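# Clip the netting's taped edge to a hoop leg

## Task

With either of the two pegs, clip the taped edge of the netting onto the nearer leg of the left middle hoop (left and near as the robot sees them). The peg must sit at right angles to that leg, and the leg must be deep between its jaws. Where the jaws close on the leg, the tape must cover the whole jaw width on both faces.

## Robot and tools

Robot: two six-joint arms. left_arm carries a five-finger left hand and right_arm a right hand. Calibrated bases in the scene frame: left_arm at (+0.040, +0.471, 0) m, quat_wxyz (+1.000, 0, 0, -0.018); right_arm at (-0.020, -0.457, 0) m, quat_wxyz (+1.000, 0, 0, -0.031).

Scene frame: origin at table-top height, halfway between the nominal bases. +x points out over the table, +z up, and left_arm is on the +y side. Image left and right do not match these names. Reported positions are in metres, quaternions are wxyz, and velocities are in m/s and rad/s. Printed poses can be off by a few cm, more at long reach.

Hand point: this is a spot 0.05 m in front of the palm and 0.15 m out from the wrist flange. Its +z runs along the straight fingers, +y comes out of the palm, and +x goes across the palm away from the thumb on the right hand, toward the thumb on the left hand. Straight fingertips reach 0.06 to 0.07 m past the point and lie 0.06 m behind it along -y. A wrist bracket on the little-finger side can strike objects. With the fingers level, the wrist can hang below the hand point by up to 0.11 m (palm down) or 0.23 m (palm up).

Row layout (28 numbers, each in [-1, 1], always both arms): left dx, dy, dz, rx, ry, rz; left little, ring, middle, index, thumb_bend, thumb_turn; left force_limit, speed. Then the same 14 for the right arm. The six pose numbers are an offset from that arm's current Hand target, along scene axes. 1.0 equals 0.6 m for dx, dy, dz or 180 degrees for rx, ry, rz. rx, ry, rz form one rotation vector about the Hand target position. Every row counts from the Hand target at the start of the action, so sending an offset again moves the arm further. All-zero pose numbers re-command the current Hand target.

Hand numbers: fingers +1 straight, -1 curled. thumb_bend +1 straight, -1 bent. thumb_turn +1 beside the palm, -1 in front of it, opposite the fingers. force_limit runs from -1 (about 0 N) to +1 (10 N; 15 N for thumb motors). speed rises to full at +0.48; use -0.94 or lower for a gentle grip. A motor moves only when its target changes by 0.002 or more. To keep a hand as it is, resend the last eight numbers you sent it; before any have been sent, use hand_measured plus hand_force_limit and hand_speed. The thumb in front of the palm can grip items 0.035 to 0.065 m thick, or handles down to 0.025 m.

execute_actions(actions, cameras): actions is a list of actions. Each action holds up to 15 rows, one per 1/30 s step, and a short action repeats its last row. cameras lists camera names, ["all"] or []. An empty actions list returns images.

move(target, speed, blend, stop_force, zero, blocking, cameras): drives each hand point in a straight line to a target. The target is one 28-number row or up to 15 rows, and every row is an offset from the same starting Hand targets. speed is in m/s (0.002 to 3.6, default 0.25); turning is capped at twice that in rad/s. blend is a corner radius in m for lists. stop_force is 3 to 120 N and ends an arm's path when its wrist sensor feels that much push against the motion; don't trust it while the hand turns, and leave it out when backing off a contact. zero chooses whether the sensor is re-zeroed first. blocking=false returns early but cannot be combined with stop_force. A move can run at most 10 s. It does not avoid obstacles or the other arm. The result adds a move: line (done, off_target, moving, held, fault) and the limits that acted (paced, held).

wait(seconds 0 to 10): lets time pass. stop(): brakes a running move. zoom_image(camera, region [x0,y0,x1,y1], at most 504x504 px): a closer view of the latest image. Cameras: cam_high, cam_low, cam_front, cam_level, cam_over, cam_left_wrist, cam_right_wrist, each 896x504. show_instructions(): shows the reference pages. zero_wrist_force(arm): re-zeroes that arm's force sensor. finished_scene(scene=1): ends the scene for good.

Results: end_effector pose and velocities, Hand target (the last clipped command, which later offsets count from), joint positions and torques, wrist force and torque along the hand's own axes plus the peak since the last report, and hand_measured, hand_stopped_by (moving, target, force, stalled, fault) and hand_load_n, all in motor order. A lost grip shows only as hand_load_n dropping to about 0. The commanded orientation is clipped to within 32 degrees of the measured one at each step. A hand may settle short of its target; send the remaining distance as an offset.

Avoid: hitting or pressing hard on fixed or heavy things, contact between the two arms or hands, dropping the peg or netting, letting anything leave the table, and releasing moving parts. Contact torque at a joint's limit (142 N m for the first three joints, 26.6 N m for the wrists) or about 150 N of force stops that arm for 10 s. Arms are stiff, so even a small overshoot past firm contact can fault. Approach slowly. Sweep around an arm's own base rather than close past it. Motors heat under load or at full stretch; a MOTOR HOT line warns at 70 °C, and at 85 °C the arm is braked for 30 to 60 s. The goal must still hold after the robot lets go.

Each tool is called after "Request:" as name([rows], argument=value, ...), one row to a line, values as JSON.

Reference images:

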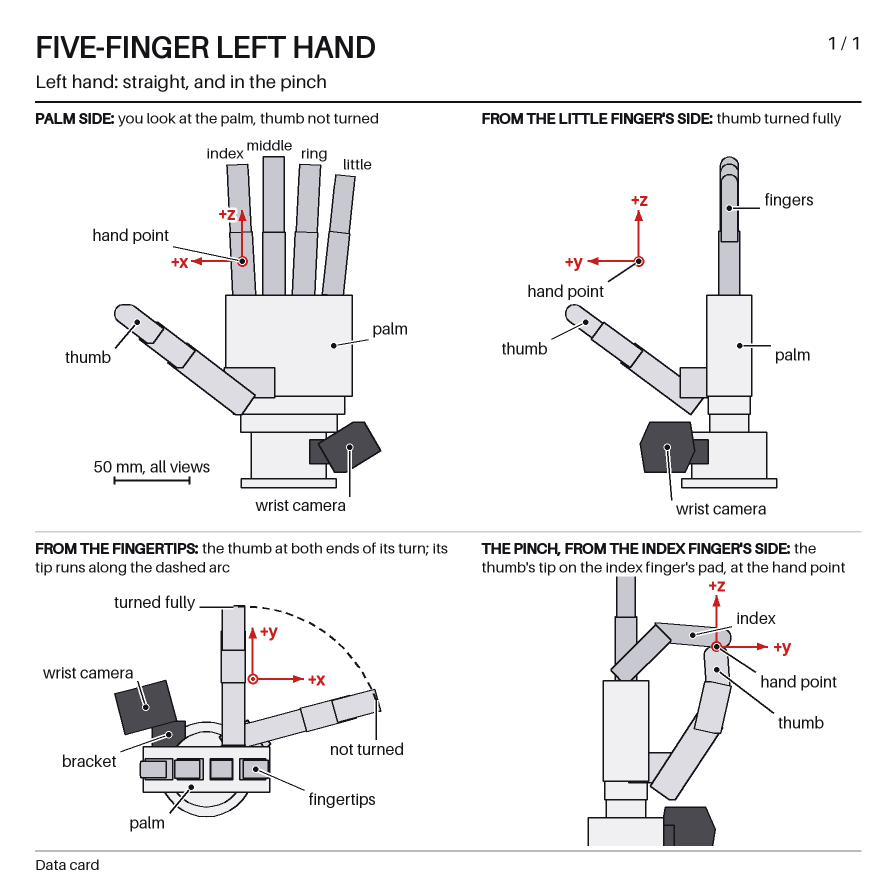

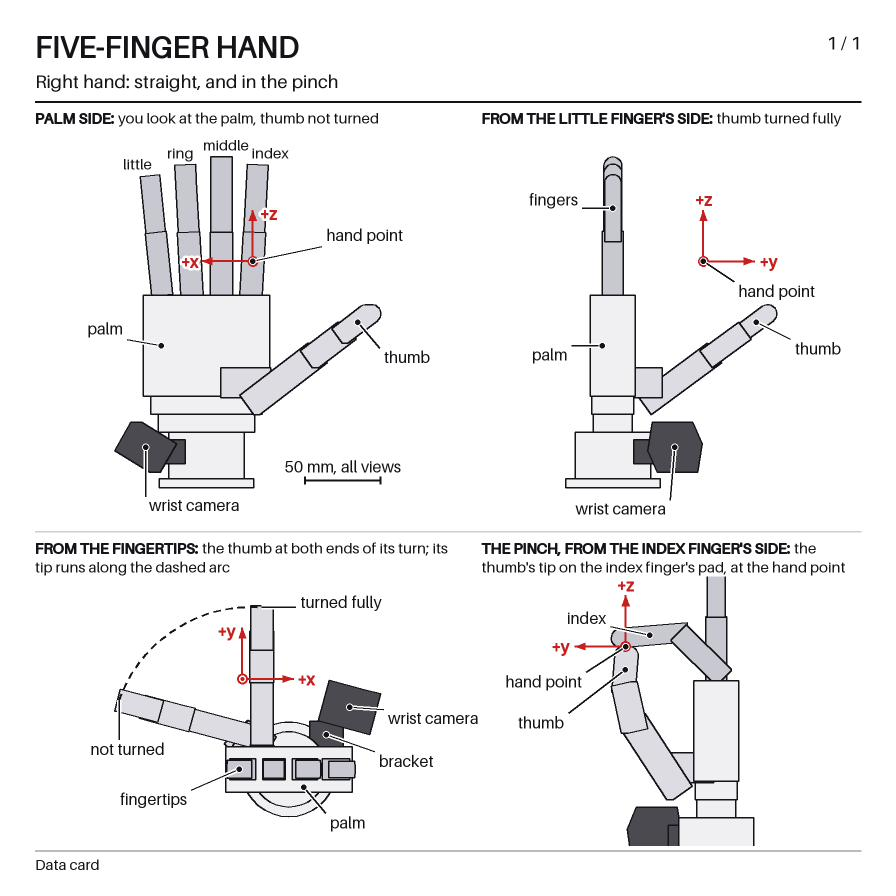

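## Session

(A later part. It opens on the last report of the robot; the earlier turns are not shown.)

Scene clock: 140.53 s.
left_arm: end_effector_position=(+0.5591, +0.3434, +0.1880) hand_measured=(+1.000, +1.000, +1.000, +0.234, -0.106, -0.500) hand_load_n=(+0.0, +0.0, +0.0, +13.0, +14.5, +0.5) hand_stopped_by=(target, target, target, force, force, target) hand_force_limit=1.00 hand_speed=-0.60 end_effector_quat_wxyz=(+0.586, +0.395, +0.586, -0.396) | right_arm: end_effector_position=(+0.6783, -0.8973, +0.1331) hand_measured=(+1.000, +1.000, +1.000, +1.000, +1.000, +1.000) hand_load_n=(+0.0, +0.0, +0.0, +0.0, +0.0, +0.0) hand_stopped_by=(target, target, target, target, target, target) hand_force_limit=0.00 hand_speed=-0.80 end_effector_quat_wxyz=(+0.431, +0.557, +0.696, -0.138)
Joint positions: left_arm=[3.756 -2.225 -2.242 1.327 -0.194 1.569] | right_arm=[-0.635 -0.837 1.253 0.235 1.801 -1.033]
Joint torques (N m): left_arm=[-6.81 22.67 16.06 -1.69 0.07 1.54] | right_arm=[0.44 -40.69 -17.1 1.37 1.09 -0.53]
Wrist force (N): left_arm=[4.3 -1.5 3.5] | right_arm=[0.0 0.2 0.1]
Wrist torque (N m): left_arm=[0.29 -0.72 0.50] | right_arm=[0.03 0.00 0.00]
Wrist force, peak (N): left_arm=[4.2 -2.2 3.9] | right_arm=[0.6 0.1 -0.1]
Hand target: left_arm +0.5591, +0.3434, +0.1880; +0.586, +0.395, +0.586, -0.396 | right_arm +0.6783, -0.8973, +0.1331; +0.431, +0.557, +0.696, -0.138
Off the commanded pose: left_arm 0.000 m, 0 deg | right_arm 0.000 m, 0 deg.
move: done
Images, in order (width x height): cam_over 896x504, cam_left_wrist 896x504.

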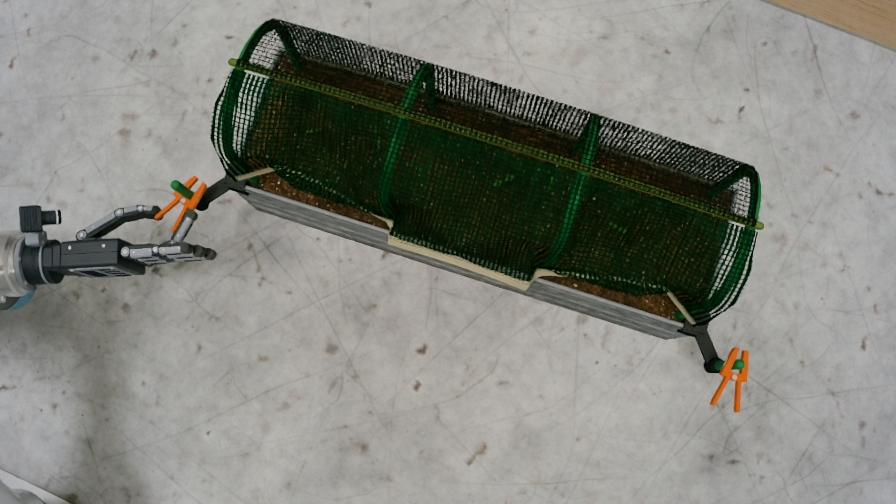

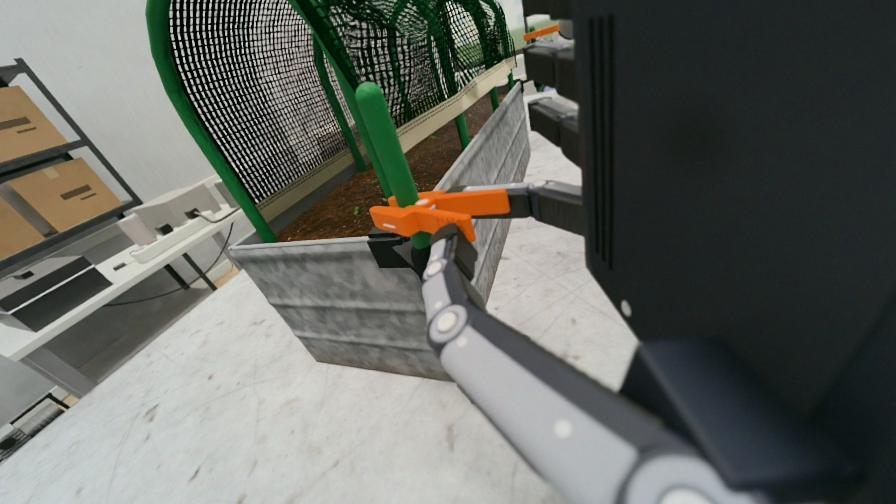

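Request:
move([
  [0, 0, 0, 0, 0, 0, 1, 1, 1, 0.6, 0.8, -0.5, 0, 0, 0, 0, 0, 0, 0, 0, 1, 1, 1, 1, 1, 1, 0, -0.8],
  [-0.0617, -0.025, 0, 0, 0, 0, 1, 1, 1, 0.6, 0.8, -0.5, 0, 0, 0, 0, 0, 0, 0, 0, 1, 1, 1, 1, 1, 1, 0, -0.8],
  [-0.0643, 0.0025, 0, 0, 0, -0.172, 1, 1, 1, 0.6, 0.8, -0.5, 0, 0, 0, 0, 0, 0, 0, 0, 1, 1, 1, 1, 1, 1, 0, -0.8],
  [0.0015, -0.008, 0, 0, 0, -0.172, 1, 1, 1, 0.6, 0.8, -0.5, 0, 0, 0, 0, 0, 0, 0, 0, 1, 1, 1, 1, 1, 1, 0, -0.8],
], speed=0.1, cameras=["cam_over", "cam_left_wrist"])

Request:
zoom_image(camera="cam_over", region=[120, 150, 220, 250])

Request:
zoom_image(camera="cam_left_wrist", region=[300, 140, 540, 340])

Scene clock: 149.30 s.
left_arm: end_effector_position=(+0.5599, +0.3386, +0.1880) hand_measured=(+1.000, +1.000, +1.000, +0.600, +0.800, -0.500) hand_load_n=(+0.0, +0.0, +0.0, +0.0, +0.0, +0.5) hand_stopped_by=(target, target, target, target, target, target) hand_force_limit=0.00 hand_speed=0.00 end_effector_quat_wxyz=(+0.459, +0.537, +0.460, -0.538) | right_arm: end_effector_position=(+0.6783, -0.8973, +0.1331) hand_measured=(+1.000, +1.000, +1.000, +1.000, +1.000, +1.000) hand_load_n=(+0.0, +0.0, +0.0, +0.0, +0.0, +0.0) hand_stopped_by=(target, target, target, target, target, target) hand_force_limit=0.00 hand_speed=-0.80 end_effector_quat_wxyz=(+0.431, +0.557, +0.696, -0.138)
Joint positions: left_arm=[3.683 -2.365 -1.831 1.055 -0.662 1.57] | right_arm=[-0.635 -0.837 1.253 0.235 1.801 -1.033]
Joint torques (N m): left_arm=[-9.7 31.91 22.12 -2.78 1.81 -1.49] | right_arm=[0.1 -40.64 -17.32 1.47 1.14 -0.58]
Wrist force (N): left_arm=[4.0 1.7 -0.1] | right_arm=[0.3 0.1 0.0]
Wrist torque (N m): left_arm=[0.24 -0.69 0.25] | right_arm=[0.02 -0.05 0.02]
Wrist force, peak (N): left_arm=[4.2 4.1 -1.3] | right_arm=[0.3 0.6 -0.1]
Hand target: left_arm +0.5600, +0.3386, +0.1880; +0.459, +0.537, +0.460, -0.538 | right_arm +0.6783, -0.8973, +0.1331; +0.431, +0.557, +0.696, -0.138
Off the commanded pose: left_arm 0.000 m, 0 deg | right_arm 0.000 m, 0 deg.
move: done
Images, in order (width x height): cam_over 896x504, cam_left_wrist 896x504.

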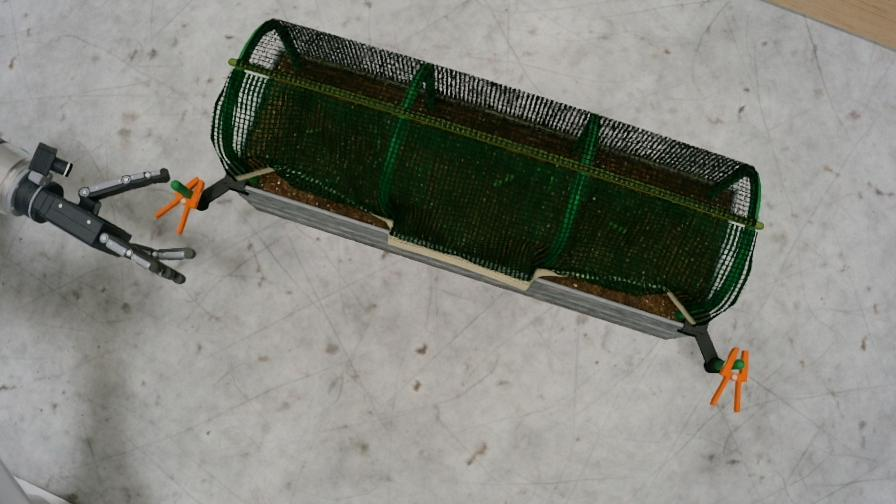

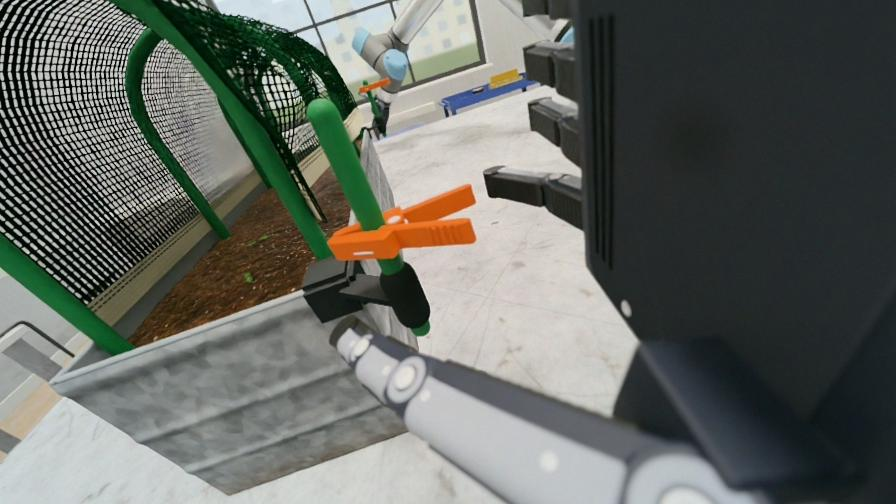

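Scaled by 5.040 from the camera's 896x504 image, which has a finer 1280x720 frame.

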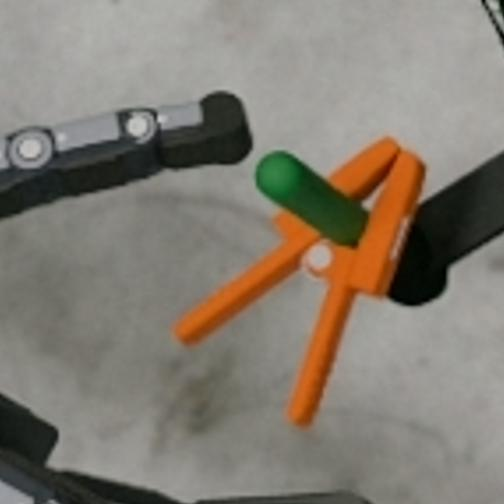

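Scaled by 2.100 from the camera's 896x504 image, which has a finer 1280x720 frame.

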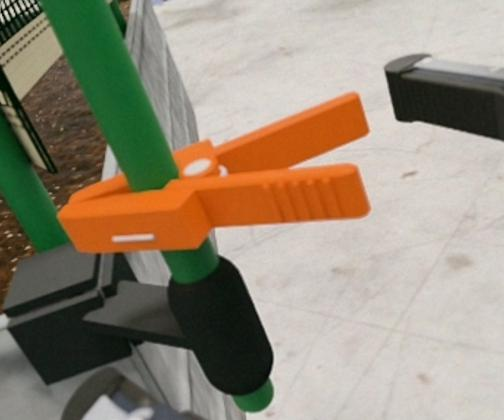

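Request:
move([
  [0, 0, 0, 0, 0, 0, 1, 1, 1, 0.45, -0.1, -0.5, -0.9, -0.8, 0, 0, 0, 0, 0, 0, 1, 1, 1, 1, 1, 1, 0, -0.8],
  [0, 0, 0, 0, 0, 0, 1, 1, 1, 0.1, -0.1, -0.5, -0.6, -0.8, 0, 0, 0, 0, 0, 0, 1, 1, 1, 1, 1, 1, 0, -0.8],
], speed=0.1, cameras=["cam_over", "cam_left_wrist"])

Request:
zoom_image(camera="cam_over", region=[148, 172, 212, 236])

Request:
zoom_image(camera="cam_left_wrist", region=[300, 140, 540, 340])

Scene clock: 153.20 s.
left_arm: end_effector_position=(+0.5600, +0.3386, +0.1880) hand_measured=(+1.000, +1.000, +1.000, +0.342, -0.010, -0.500) hand_load_n=(+0.0, +0.0, +0.0, +5.0, +1.0, +0.0) hand_stopped_by=(target, target, target, force, force, target) hand_force_limit=-0.60 hand_speed=-0.80 end_effector_quat_wxyz=(+0.459, +0.537, +0.460, -0.538) | right_arm: end_effector_position=(+0.6783, -0.8973, +0.1331) hand_measured=(+1.000, +1.000, +1.000, +1.000, +1.000, +1.000) hand_load_n=(+0.0, +0.0, +0.0, +0.0, +0.0, +0.0) hand_stopped_by=(target, target, target, target, target, target) hand_force_limit=0.00 hand_speed=-0.80 end_effector_quat_wxyz=(+0.431, +0.557, +0.696, -0.138)
Joint positions: left_arm=[3.683 -2.365 -1.831 1.055 -0.662 1.57] | right_arm=[-0.635 -0.837 1.253 0.235 1.801 -1.033]
Joint torques (N m): left_arm=[-9.01 31.97 20.67 -2.68 0.69 -0.96] | right_arm=[0.19 -40.62 -16.99 1.54 1.17 -0.53]
Wrist force (N): left_arm=[4.2 -2.3 0.8] | right_arm=[0.1 0.3 0.1]
Wrist torque (N m): left_arm=[0.25 -0.69 0.28] | right_arm=[0.05 -0.01 0.02]
Wrist force, peak (N): left_arm=[4.2 -2.5 1.0] | right_arm=[0.4 0.3 0.4]
Hand target: left_arm +0.5600, +0.3386, +0.1880; +0.459, +0.537, +0.460, -0.538 | right_arm +0.6783, -0.8973, +0.1331; +0.431, +0.557, +0.696, -0.138
Off the commanded pose: left_arm 0.000 m, 0 deg | right_arm 0.000 m, 0 deg.
move: done
Images, in order (width x height): cam_over 896x504, cam_left_wrist 896x504.

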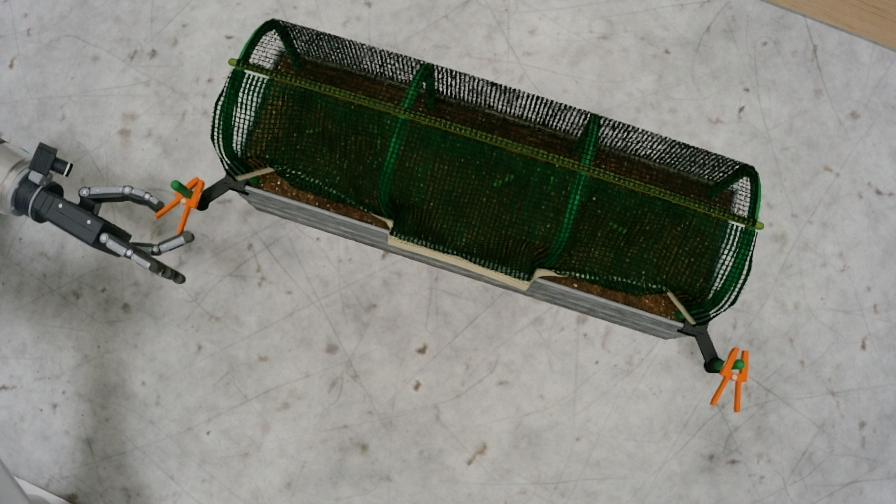

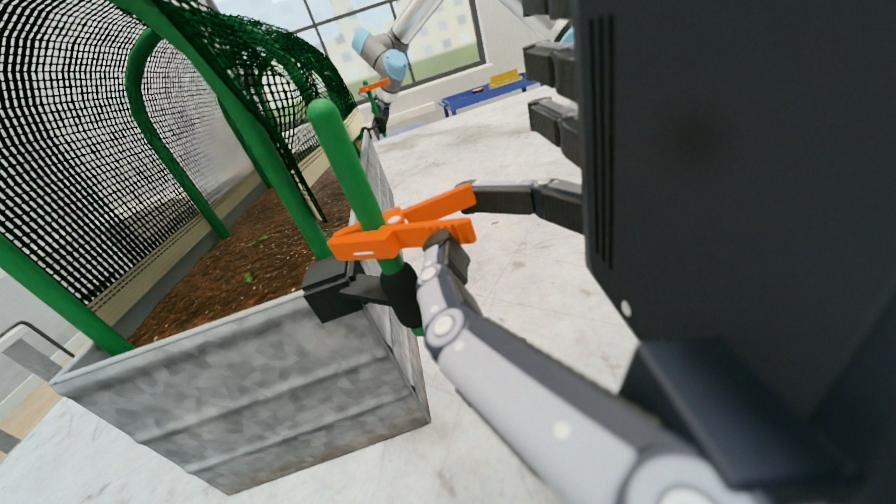

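Scaled by 7.875 from the camera's 896x504 image, which has a finer 1280x720 frame.

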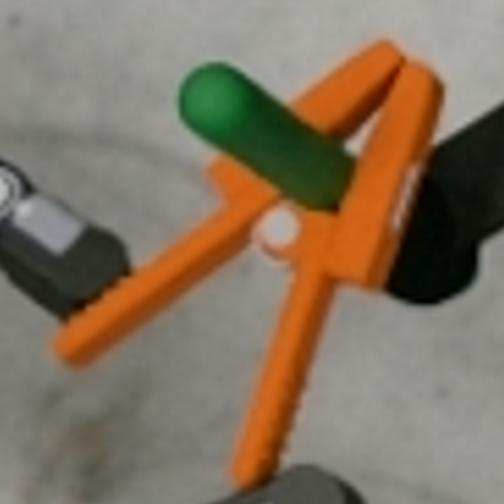

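Scaled by 2.100 from the camera's 896x504 image, which has a finer 1280x720 frame.

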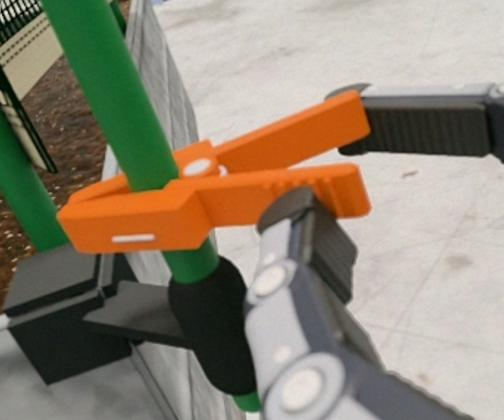

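Request:
wait(seconds=0, cameras=["cam_over","cam_level","cam_left_wrist"])

Scene clock: 154.07 s.
left_arm: end_effector_position=(+0.5600, +0.3386, +0.1880) hand_measured=(+1.000, +1.000, +1.000, +0.342, -0.010, -0.500) hand_load_n=(+0.0, +0.0, +0.0, +5.0, +1.0, +0.0) hand_stopped_by=(target, target, target, force, force, target) hand_force_limit=-0.60 hand_speed=-0.80 end_effector_quat_wxyz=(+0.459, +0.537, +0.460, -0.538) | right_arm: end_effector_position=(+0.6783, -0.8973, +0.1331) hand_measured=(+1.000, +1.000, +1.000, +1.000, +1.000, +1.000) hand_load_n=(+0.0, +0.0, +0.0, +0.0, +0.0, +0.0) hand_stopped_by=(target, target, target, target, target, target) hand_force_limit=0.00 hand_speed=-0.80 end_effector_quat_wxyz=(+0.431, +0.557, +0.696, -0.138)
Joint positions: left_arm=[3.683 -2.365 -1.831 1.055 -0.662 1.57] | right_arm=[-0.635 -0.837 1.253 0.235 1.801 -1.033]
Joint torques (N m): left_arm=[-5.37 31.93 20.5 -2.42 0.35 -1.06] | right_arm=[-0.2 -40.91 -17.56 1.43 1.2 -0.56]
Wrist force (N): left_arm=[4.2 -2.3 0.9] | right_arm=[0.2 0.3 0.1]
Wrist torque (N m): left_arm=[0.25 -0.70 0.29] | right_arm=[0.04 -0.04 0.02]
Wrist force, peak (N): left_arm=[4.4 -2.2 0.8] | right_arm=[0.2 0.3 -0.2]
Hand target: left_arm +0.5600, +0.3386, +0.1880; +0.459, +0.537, +0.460, -0.538 | right_arm +0.6783, -0.8973, +0.1331; +0.431, +0.557, +0.696, -0.138
Off the commanded pose: left_arm 0.000 m, 0 deg | right_arm 0.000 m, 0 deg.
Images, in order (width x height): cam_level 896x504, cam_over 896x504, cam_left_wrist 896x504.

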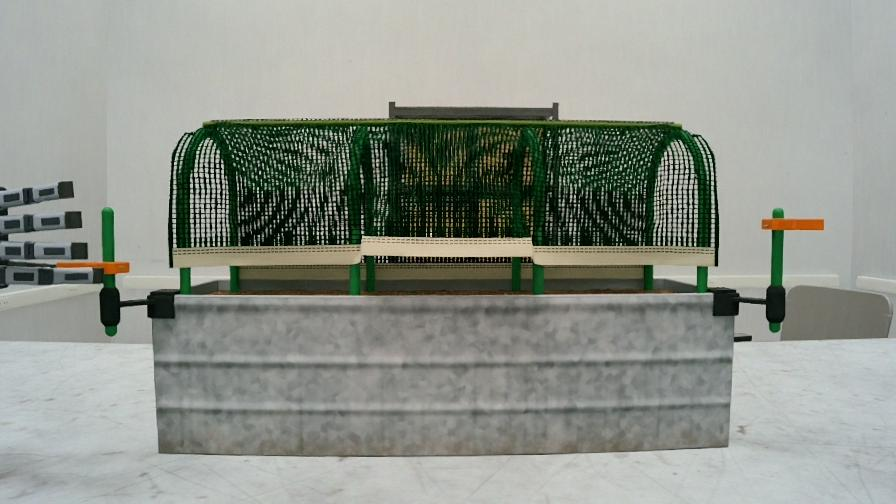

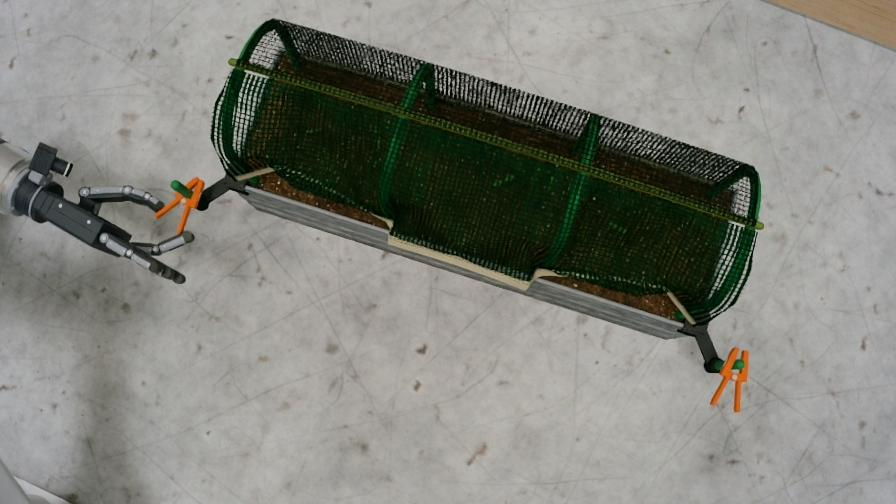

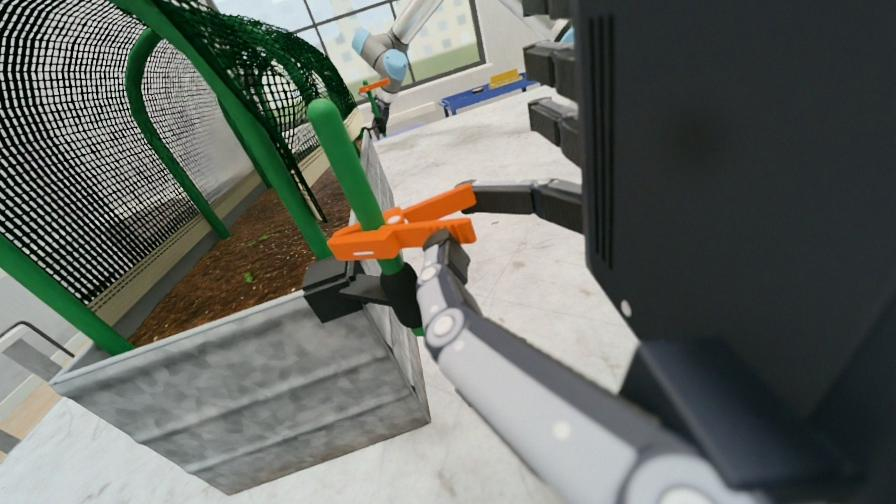

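Request:
move(target=[0,0,0,0,0,0, 1,1,1,0.1,-0.1,-0.5, 1.0,-0.7, 0,0,0,0,0,0, 1,1,1,1,1,1,0,-0.8], cameras=[])

Request:
move(target=[0,0,0,0,0,0, 1,1,1,0.12,-0.18,-0.5, 1.0,-0.7, 0,0,0,0,0,0, 1,1,1,1,1,1,0,-0.8], cameras=["cam_over","cam_left_wrist"])

Request:
zoom_image(camera="cam_over", region=[148, 172, 212, 236])

Scene clock: 155.13 s.
left_arm: end_effector_position=(+0.5600, +0.3386, +0.1880) hand_measured=(+1.000, +1.000, +1.000, +0.342, -0.010, -0.500) hand_load_n=(-0.5, +0.0, +0.0, +5.0, +1.0, +0.0) hand_stopped_by=(target, target, target, force, force, target) hand_force_limit=1.00 hand_speed=-0.70 end_effector_quat_wxyz=(+0.459, +0.537, +0.460, -0.538) | right_arm: end_effector_position=(+0.6783, -0.8973, +0.1331) hand_measured=(+1.000, +1.000, +1.000, +1.000, +1.000, +1.000) hand_load_n=(+0.0, +0.0, +0.0, +0.0, +0.0, +0.0) hand_stopped_by=(target, target, target, target, target, target) hand_force_limit=0.00 hand_speed=-0.80 end_effector_quat_wxyz=(+0.431, +0.557, +0.696, -0.138)
Joint positions: left_arm=[3.683 -2.365 -1.831 1.055 -0.662 1.57] | right_arm=[-0.635 -0.837 1.253 0.235 1.801 -1.033]
Joint torques (N m): left_arm=[-0.87 32.27 20.33 -2.51 0.11 -0.78] | right_arm=[0.59 -40.23 -17.07 1.46 1.24 -0.48]
Wrist force (N): left_arm=[4.3 -2.5 0.8] | right_arm=[0.2 0.3 -0.2]
Wrist torque (N m): left_arm=[0.21 -0.71 0.29] | right_arm=[0.07 -0.03 0.02]
Wrist force, peak (N): left_arm=[4.4 -2.3 0.7] | right_arm=[0.6 0.3 0.2]
Hand target: left_arm +0.5600, +0.3386, +0.1880; +0.459, +0.537, +0.460, -0.538 | right_arm +0.6783, -0.8973, +0.1331; +0.431, +0.557, +0.696, -0.138
Off the commanded pose: left_arm 0.000 m, 0 deg | right_arm 0.000 m, 0 deg.
move: done
No camera images: "cameras" was empty.

Scene clock: 155.80 s.
left_arm: end_effector_position=(+0.5600, +0.3386, +0.1880) hand_measured=(+1.000, +1.000, +1.000, +0.320, -0.174, -0.500) hand_load_n=(+0.0, +0.0, +0.5, +16.5, +7.5, +1.0) hand_stopped_by=(target, target, target, force, target, target) hand_force_limit=1.00 hand_speed=-0.70 end_effector_quat_wxyz=(+0.459, +0.537, +0.460, -0.538) | right_arm: end_effector_position=(+0.6783, -0.8973, +0.1331) hand_measured=(+1.000, +1.000, +1.000, +1.000, +1.000, +1.000) hand_load_n=(+0.0, +0.0, -0.5, +0.0, +0.0, +0.0) hand_stopped_by=(target, target, target, target, target, target) hand_force_limit=0.00 hand_speed=-0.80 end_effector_quat_wxyz=(+0.431, +0.557, +0.696, -0.138)
Joint positions: left_arm=[3.683 -2.365 -1.831 1.055 -0.662 1.57] | right_arm=[-0.635 -0.837 1.253 0.235 1.801 -1.033]
Joint torques (N m): left_arm=[0.85 33.25 20.86 -2.55 2.76 -0.76] | right_arm=[-0.01 -40.35 -16.81 1.53 1.17 -0.59]
Wrist force (N): left_arm=[4.7 -1.4 3.5] | right_arm=[0.1 0.3 0.1]
Wrist torque (N m): left_arm=[0.29 -0.72 0.28] | right_arm=[0.04 -0.02 0.02]
Wrist force, peak (N): left_arm=[4.5 -6.2 3.4] | right_arm=[0.3 0.3 -0.2]
Hand target: left_arm +0.5600, +0.3386, +0.1880; +0.459, +0.537, +0.460, -0.538 | right_arm +0.6783, -0.8973, +0.1331; +0.431, +0.557, +0.696, -0.138
Off the commanded pose: left_arm 0.000 m, 0 deg | right_arm 0.000 m, 0 deg.
move: done
Images, in order (width x height): cam_over 896x504, cam_left_wrist 896x504.

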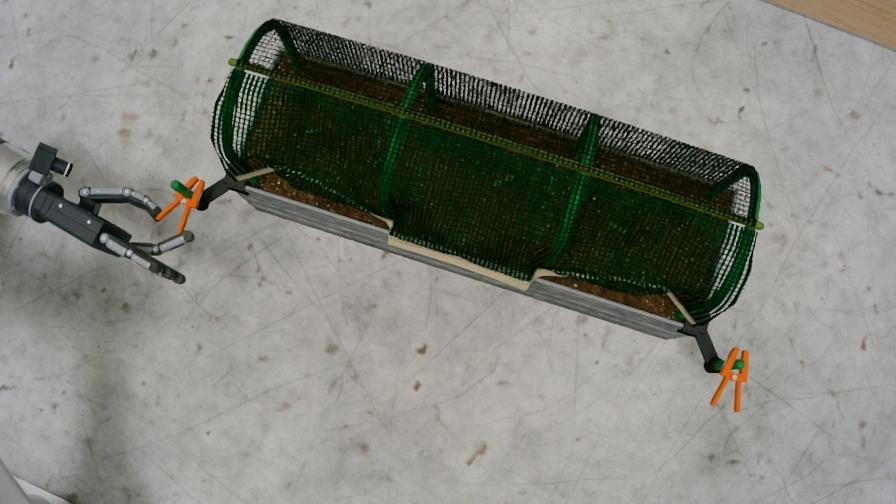

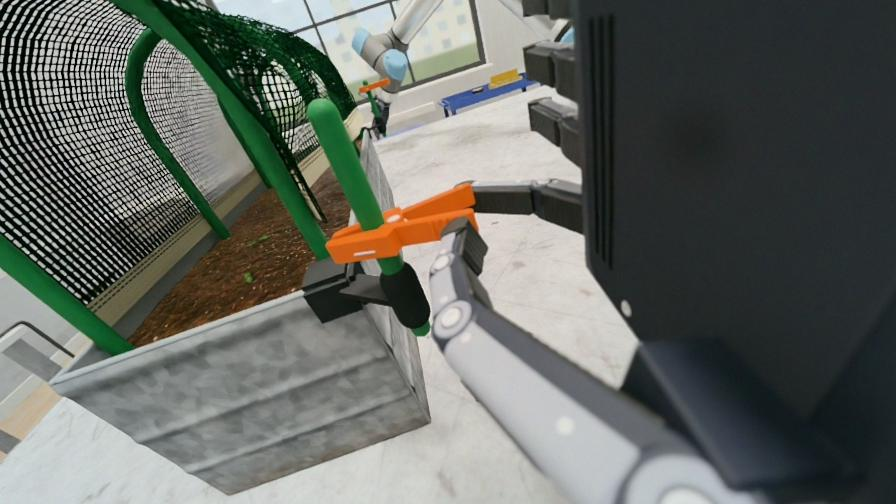

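Scaled by 7.875 from the camera's 896x504 image, which has a finer 1280x720 frame.

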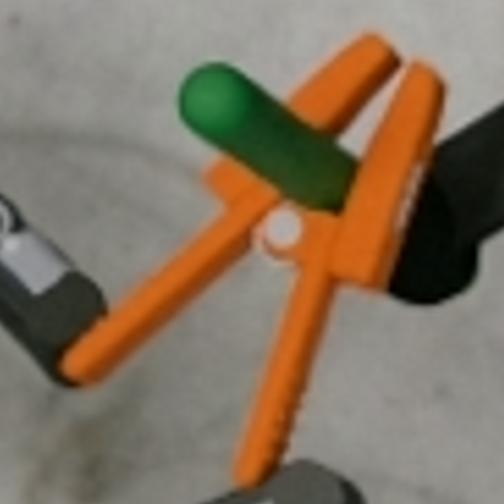

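Request:
move([
  [0,0,0,0,0,0, 1,1,1,0.5,0.35,-0.5, -0.6,-0.7, 0,0,0,0,0,0, 1,1,1,1,1,1,0,-0.8],
  [0.00988,-0.00156,0,0,0,0, 1,1,1,0.5,0.35,-0.5, -0.6,-0.7, 0,0,0,0,0,0, 1,1,1,1,1,1,0,-0.8],
], speed=0.05, cameras=["cam_over"])

Request:
zoom_image(camera="cam_over", region=[148, 172, 212, 236])

Scene clock: 164.13 s.
left_arm: end_effector_position=(+0.5658, +0.3377, +0.1880) hand_measured=(+1.000, +1.000, +1.000, +0.500, +0.350, -0.500) hand_load_n=(+0.0, -0.5, +0.0, +0.0, +0.0, +0.0) hand_stopped_by=(target, target, target, target, target, target) hand_force_limit=-0.60 hand_speed=-0.70 end_effector_quat_wxyz=(+0.459, +0.537, +0.460, -0.538) | right_arm: end_effector_position=(+0.6783, -0.8973, +0.1331) hand_measured=(+1.000, +1.000, +1.000, +1.000, +1.000, +1.000) hand_load_n=(+0.0, +0.0, +0.0, +0.0, +0.0, +0.0) hand_stopped_by=(target, target, target, target, target, target) hand_force_limit=0.00 hand_speed=-0.80 end_effector_quat_wxyz=(+0.431, +0.557, +0.696, -0.138)
Joint positions: left_arm=[3.676 -2.372 -1.814 1.045 -0.655 1.57] | right_arm=[-0.635 -0.837 1.253 0.235 1.801 -1.033]
Joint torques (N m): left_arm=[-12.84 33.2 21.72 -2.71 1.77 -1.16] | right_arm=[0.82 -40.85 -17.47 1.44 1.23 -0.41]
Wrist force (N): left_arm=[3.9 1.8 -0.4] | right_arm=[0.0 0.1 0.2]
Wrist torque (N m): left_arm=[0.27 -0.70 0.26] | right_arm=[0.01 -0.01 0.01]
Wrist force, peak (N): left_arm=[5.0 -1.2 3.6] | right_arm=[0.4 0.5 0.1]
Hand target: left_arm +0.5659, +0.3377, +0.1880; +0.459, +0.537, +0.460, -0.538 | right_arm +0.6783, -0.8973, +0.1331; +0.431, +0.557, +0.696, -0.138
Off the commanded pose: left_arm 0.000 m, 0 deg | right_arm 0.000 m, 0 deg.
move: done
Images, in order (width x height): cam_over 896x504.

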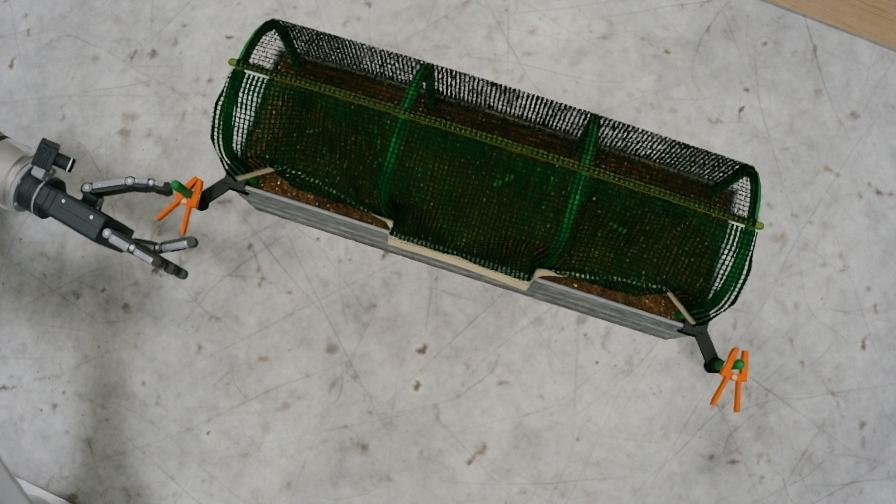

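Scaled by 7.875 from the camera's 896x504 image, which has a finer 1280x720 frame.

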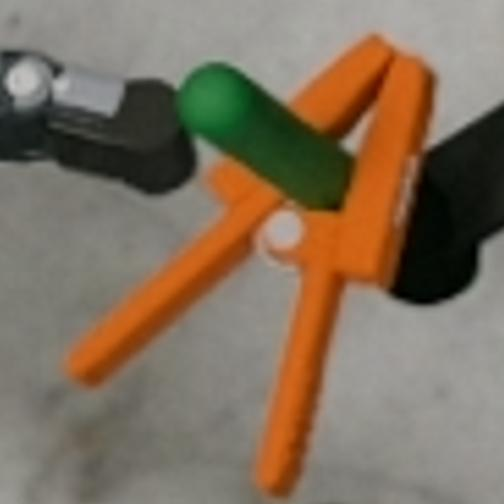

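Request:
move(target=[0,0,0,0,0,0, 1,1,1,0.5,-0.2,-0.5, -0.2,-0.8, 0,0,0,0,0,0, 1,1,1,1,1,1,0,-0.8], cameras=[])

Request:
move(target=[0,0,0,0,0,0, 1,1,1,0.2,-0.2,-0.5, -0.2,-0.8, 0,0,0,0,0,0, 1,1,1,1,1,1,0,-0.8], cameras=["cam_over","cam_left_wrist"])

Request:
zoom_image(camera="cam_over", region=[148, 172, 212, 236])

Scene clock: 166.57 s.
left_arm: end_effector_position=(+0.5659, +0.3377, +0.1880) hand_measured=(+1.000, +1.000, +1.000, +0.500, -0.200, -0.500) hand_load_n=(+0.5, +0.0, +0.0, +0.0, +0.0, +0.0) hand_stopped_by=(target, target, target, target, target, target) hand_force_limit=-0.20 hand_speed=-0.80 end_effector_quat_wxyz=(+0.459, +0.537, +0.460, -0.538) | right_arm: end_effector_position=(+0.6783, -0.8973, +0.1331) hand_measured=(+1.000, +1.000, +1.000, +1.000, +1.000, +1.000) hand_load_n=(+0.0, +0.0, +0.0, +0.0, +0.0, +0.0) hand_stopped_by=(target, target, target, target, target, target) hand_force_limit=0.00 hand_speed=-0.80 end_effector_quat_wxyz=(+0.431, +0.557, +0.696, -0.138)
Joint positions: left_arm=[3.676 -2.372 -1.813 1.044 -0.655 1.57] | right_arm=[-0.635 -0.837 1.253 0.235 1.801 -1.033]
Joint torques (N m): left_arm=[-10.94 31.54 22.4 -2.92 1.72 -1.22] | right_arm=[0.06 -40.71 -16.72 1.53 1.33 -0.61]
Wrist force (N): left_arm=[4.0 1.9 -0.4] | right_arm=[0.2 0.1 -0.3]
Wrist torque (N m): left_arm=[0.26 -0.70 0.26] | right_arm=[0.04 -0.02 0.01]
Wrist force, peak (N): left_arm=[4.2 2.0 -0.1] | right_arm=[-0.1 0.6 0.0]
Hand target: left_arm +0.5659, +0.3377, +0.1880; +0.459, +0.537, +0.460, -0.538 | right_arm +0.6783, -0.8973, +0.1331; +0.431, +0.557, +0.696, -0.138
Off the commanded pose: left_arm 0.000 m, 0 deg | right_arm 0.000 m, 0 deg.
move: done
No camera images: "cameras" was empty.

Scene clock: 167.07 s.
left_arm: end_effector_position=(+0.5659, +0.3377, +0.1880) hand_measured=(+1.000, +1.000, +1.000, +0.430, -0.200, -0.500) hand_load_n=(+0.0, +0.0, +0.0, +6.0, +0.5, +0.0) hand_stopped_by=(target, target, target, force, target, target) hand_force_limit=-0.20 hand_speed=-0.80 end_effector_quat_wxyz=(+0.459, +0.537, +0.460, -0.538) | right_arm: end_effector_position=(+0.6783, -0.8973, +0.1331) hand_measured=(+1.000, +1.000, +1.000, +1.000, +1.000, +1.000) hand_load_n=(+0.0, +0.0, +0.0, +0.0, +0.0, +0.0) hand_stopped_by=(target, target, target, target, target, target) hand_force_limit=0.00 hand_speed=-0.80 end_effector_quat_wxyz=(+0.431, +0.557, +0.696, -0.138)
Joint positions: left_arm=[3.676 -2.372 -1.813 1.044 -0.655 1.57] | right_arm=[-0.635 -0.837 1.253 0.235 1.801 -1.033]
Joint torques (N m): left_arm=[-6.69 32.9 21.03 -2.56 1.55 -1.13] | right_arm=[0.14 -40.28 -17.19 1.51 1.22 -0.52]
Wrist force (N): left_arm=[4.1 -2.5 1.5] | right_arm=[0.3 0.2 -0.1]
Wrist torque (N m): left_arm=[0.30 -0.71 0.29] | right_arm=[0.04 -0.04 0.01]
Wrist force, peak (N): left_arm=[3.9 -3.2 1.8] | right_arm=[0.3 0.0 0.1]
Hand target: left_arm +0.5659, +0.3377, +0.1880; +0.459, +0.537, +0.460, -0.538 | right_arm +0.6783, -0.8973, +0.1331; +0.431, +0.557, +0.696, -0.138
Off the commanded pose: left_arm 0.000 m, 0 deg | right_arm 0.000 m, 0 deg.
move: done
Images, in order (width x height): cam_over 896x504, cam_left_wrist 896x504.

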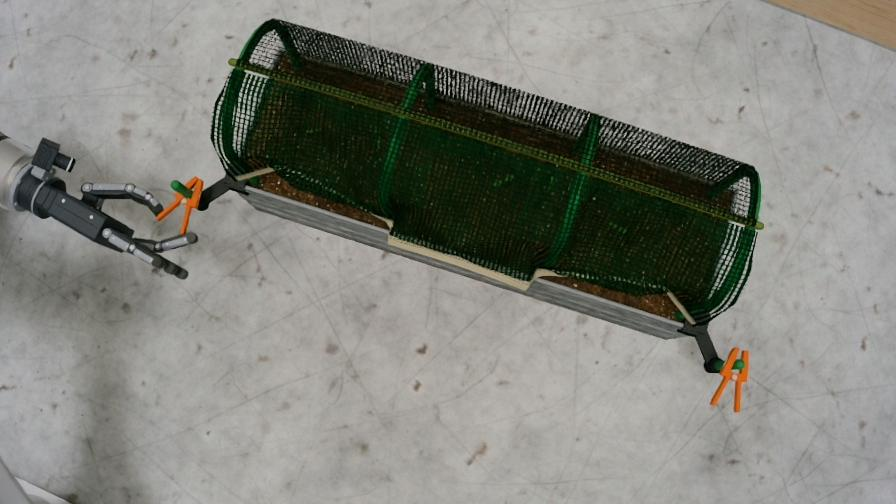

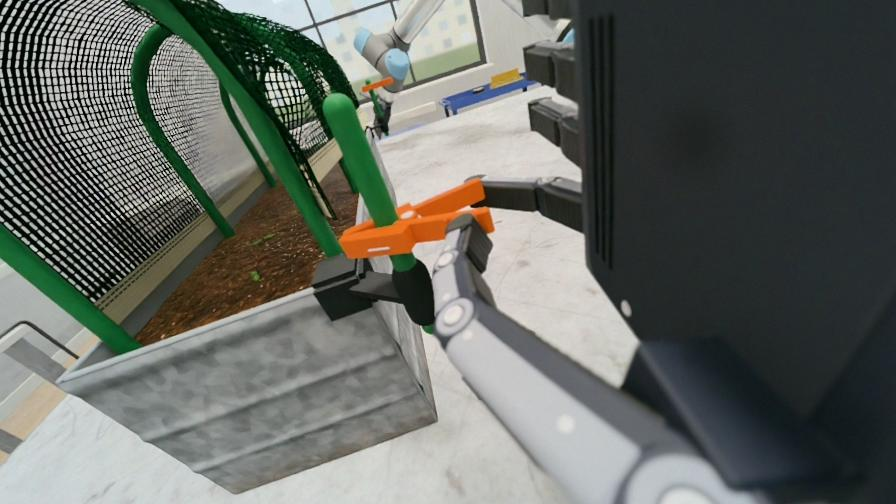

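Scaled by 7.875 from the camera's 896x504 image, which has a finer 1280x720 frame.

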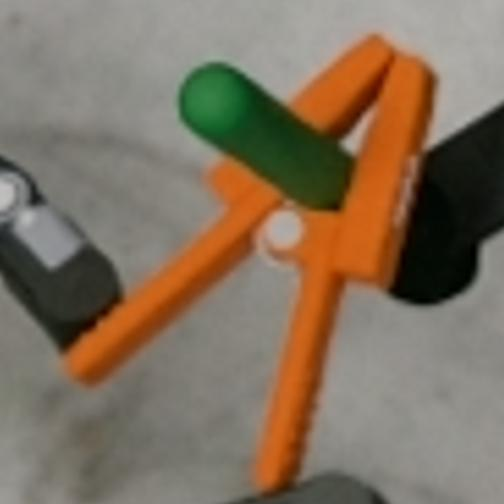

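Request:
move(target=[0,0,0,0,0,0, 1,1,1,-0.3,-0.21,-0.5, 1.0,-0.85, 0,0,0,0,0,0, 1,1,1,1,1,1,0,-0.8], cameras=["cam_over","cam_left_wrist"])

Request:
zoom_image(camera="cam_over", region=[148, 172, 212, 236])

Scene clock: 167.87 s.
left_arm: end_effector_position=(+0.5659, +0.3377, +0.1880) hand_measured=(+1.000, +1.000, +1.000, +0.418, -0.208, -0.500) hand_load_n=(+0.0, +0.0, +0.0, +9.5, +2.0, +0.0) hand_stopped_by=(target, target, target, force, target, target) hand_force_limit=1.00 hand_speed=-0.85 end_effector_quat_wxyz=(+0.459, +0.537, +0.460, -0.538) | right_arm: end_effector_position=(+0.6783, -0.8973, +0.1331) hand_measured=(+1.000, +1.000, +1.000, +1.000, +1.000, +1.000) hand_load_n=(+0.0, +0.0, +0.0, +0.0, +0.0, +0.0) hand_stopped_by=(target, target, target, target, target, target) hand_force_limit=0.00 hand_speed=-0.80 end_effector_quat_wxyz=(+0.431, +0.557, +0.696, -0.138)
Joint positions: left_arm=[3.676 -2.372 -1.813 1.044 -0.655 1.57] | right_arm=[-0.635 -0.837 1.253 0.235 1.801 -1.033]
Joint torques (N m): left_arm=[-2.5 32.63 21.7 -2.41 1.2 -1.16] | right_arm=[0.53 -40.26 -17.43 1.48 1.22 -0.56]
Wrist force (N): left_arm=[4.1 -4.4 2.8] | right_arm=[-0.2 0.2 0.2]
Wrist torque (N m): left_arm=[0.29 -0.68 0.30] | right_arm=[0.03 0.03 0.00]
Wrist force, peak (N): left_arm=[4.2 -4.7 3.1] | right_arm=[0.0 0.5 -0.2]
Hand target: left_arm +0.5659, +0.3377, +0.1880; +0.459, +0.537, +0.460, -0.538 | right_arm +0.6783, -0.8973, +0.1331; +0.431, +0.557, +0.696, -0.138
Off the commanded pose: left_arm 0.000 m, 0 deg | right_arm 0.000 m, 0 deg.
move: done
Images, in order (width x height): cam_over 896x504, cam_left_wrist 896x504.

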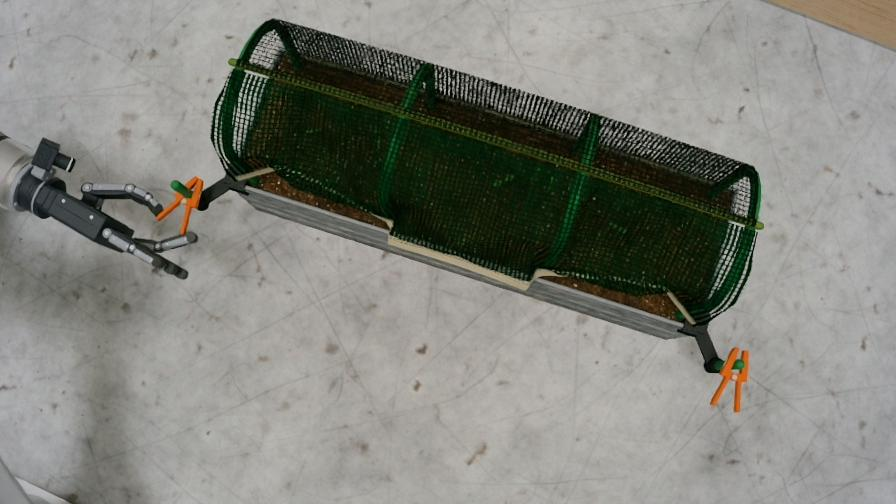

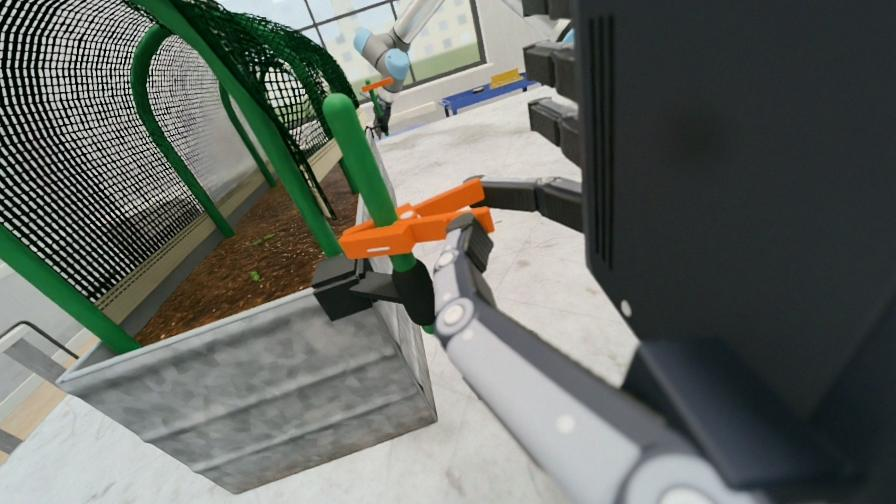

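Scaled by 7.875 from the camera's 896x504 image, which has a finer 1280x720 frame.

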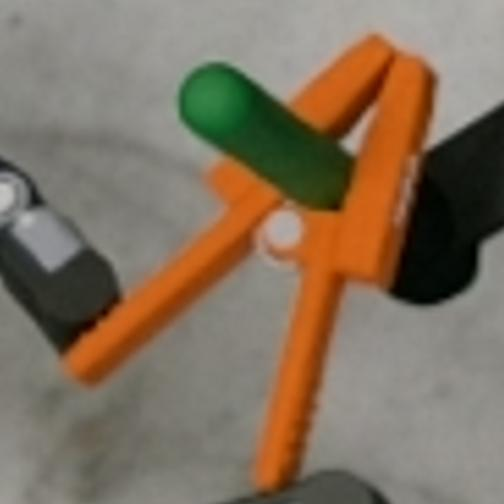

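Request:
move(target=[0,0,0,0,0,0, 1,1,1,-0.25,-0.212,-0.5, 1.0,0.0, 0,0,0,0,0,0, 1,1,1,1,1,1,0,-0.8], cameras=["cam_over"])

Request:
zoom_image(camera="cam_over", region=[148, 172, 212, 236])

Scene clock: 169.10 s.
left_arm: end_effector_position=(+0.5659, +0.3377, +0.1880) hand_measured=(+1.000, +1.000, +1.000, +0.398, -0.210, -0.500) hand_load_n=(+0.0, +0.0, +0.0, +18.0, +3.5, +0.0) hand_stopped_by=(target, target, target, force, target, target) hand_force_limit=1.00 hand_speed=0.00 end_effector_quat_wxyz=(+0.459, +0.537, +0.460, -0.538) | right_arm: end_effector_position=(+0.6783, -0.8973, +0.1331) hand_measured=(+1.000, +1.000, +1.000, +1.000, +1.000, +1.000) hand_load_n=(+0.0, +0.0, +0.0, +0.0, -0.5, +0.0) hand_stopped_by=(target, target, target, target, target, target) hand_force_limit=0.00 hand_speed=-0.80 end_effector_quat_wxyz=(+0.431, +0.557, +0.696, -0.138)
Joint positions: left_arm=[3.676 -2.372 -1.813 1.044 -0.655 1.57] | right_arm=[-0.635 -0.837 1.253 0.235 1.801 -1.033]
Joint torques (N m): left_arm=[5.83 31.72 19.78 -2.24 3.23 -1.06] | right_arm=[0.03 -40.26 -17.65 1.42 1.17 -0.51]
Wrist force (N): left_arm=[4.5 -9.0 5.4] | right_arm=[0.3 0.1 0.0]
Wrist torque (N m): left_arm=[0.34 -0.70 0.33] | right_arm=[0.03 -0.05 0.02]
Wrist force, peak (N): left_arm=[4.5 -9.3 5.6] | right_arm=[0.4 0.3 -0.1]
Hand target: left_arm +0.5659, +0.3377, +0.1880; +0.459, +0.537, +0.460, -0.538 | right_arm +0.6783, -0.8973, +0.1331; +0.431, +0.557, +0.696, -0.138
Off the commanded pose: left_arm 0.000 m, 0 deg | right_arm 0.000 m, 0 deg.
move: done
Images, in order (width x height): cam_over 896x504.

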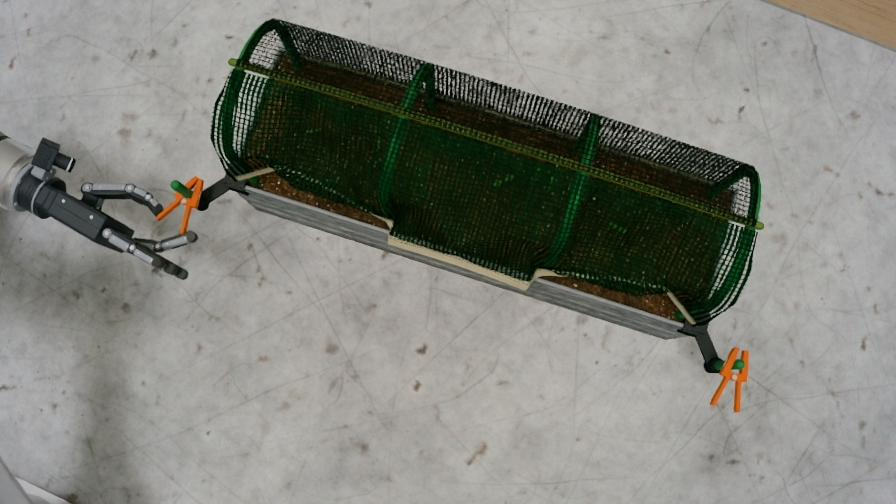

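Scaled by 7.875 from the camera's 896x504 image, which has a finer 1280x720 frame.

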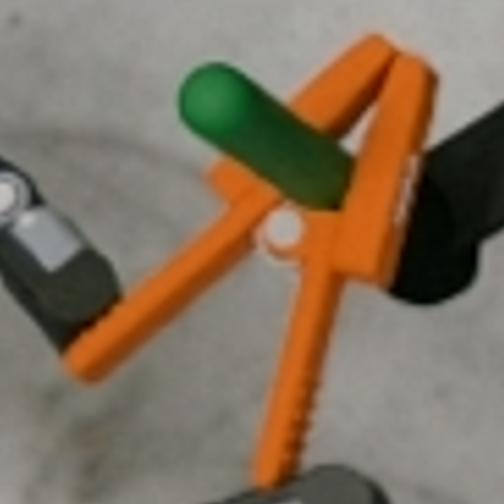

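Request:
move(target=[-0.00329,0.00052,0,0,0,0, 1,1,1,-0.25,-0.212,-0.5, 1.0,0.0, 0,0,0,0,0,0, 1,1,1,1,1,1,0,-0.8], speed=0.02, cameras=[])

Scene clock: 170.00 s.
left_arm: end_effector_position=(+0.5641, +0.3380, +0.1880) hand_measured=(+1.000, +1.000, +1.000, +0.398, -0.208, -0.500) hand_load_n=(+0.0, +0.0, +0.0, +8.5, +5.5, +0.0) hand_stopped_by=(target, target, target, force, target, target) hand_force_limit=1.00 hand_speed=0.00 end_effector_quat_wxyz=(+0.459, +0.537, +0.460, -0.538) | right_arm: end_effector_position=(+0.6783, -0.8973, +0.1331) hand_measured=(+1.000, +1.000, +1.000, +1.000, +1.000, +1.000) hand_load_n=(+0.0, +0.0, +0.0, +0.0, +0.0, +0.0) hand_stopped_by=(target, target, target, target, target, target) hand_force_limit=0.00 hand_speed=-0.80 end_effector_quat_wxyz=(+0.431, +0.557, +0.696, -0.138)
Joint positions: left_arm=[3.678 -2.37 -1.819 1.048 -0.657 1.57] | right_arm=[-0.635 -0.837 1.253 0.235 1.801 -1.033]
Joint torques (N m): left_arm=[12.11 50.44 -3.2 0.54 -1.65 -1.06] | right_arm=[-0.34 -40.4 -17.53 1.44 1.28 -0.41]
Wrist force (N): left_arm=[4.1 3.1 2.9] | right_arm=[0.1 0.1 -0.1]
Wrist torque (N m): left_arm=[0.32 -0.65 0.24] | right_arm=[0.03 -0.01 0.01]
Wrist force, peak (N): left_arm=[4.6 -9.3 5.5] | right_arm=[0.3 0.4 -0.2]
Hand target: left_arm +0.5640, +0.3380, +0.1880; +0.459, +0.537, +0.460, -0.538 | right_arm +0.6783, -0.8973, +0.1331; +0.431, +0.557, +0.696, -0.138
Off the commanded pose: left_arm 0.000 m, 0 deg | right_arm 0.000 m, 0 deg.
move: done
No camera images: "cameras" was empty.


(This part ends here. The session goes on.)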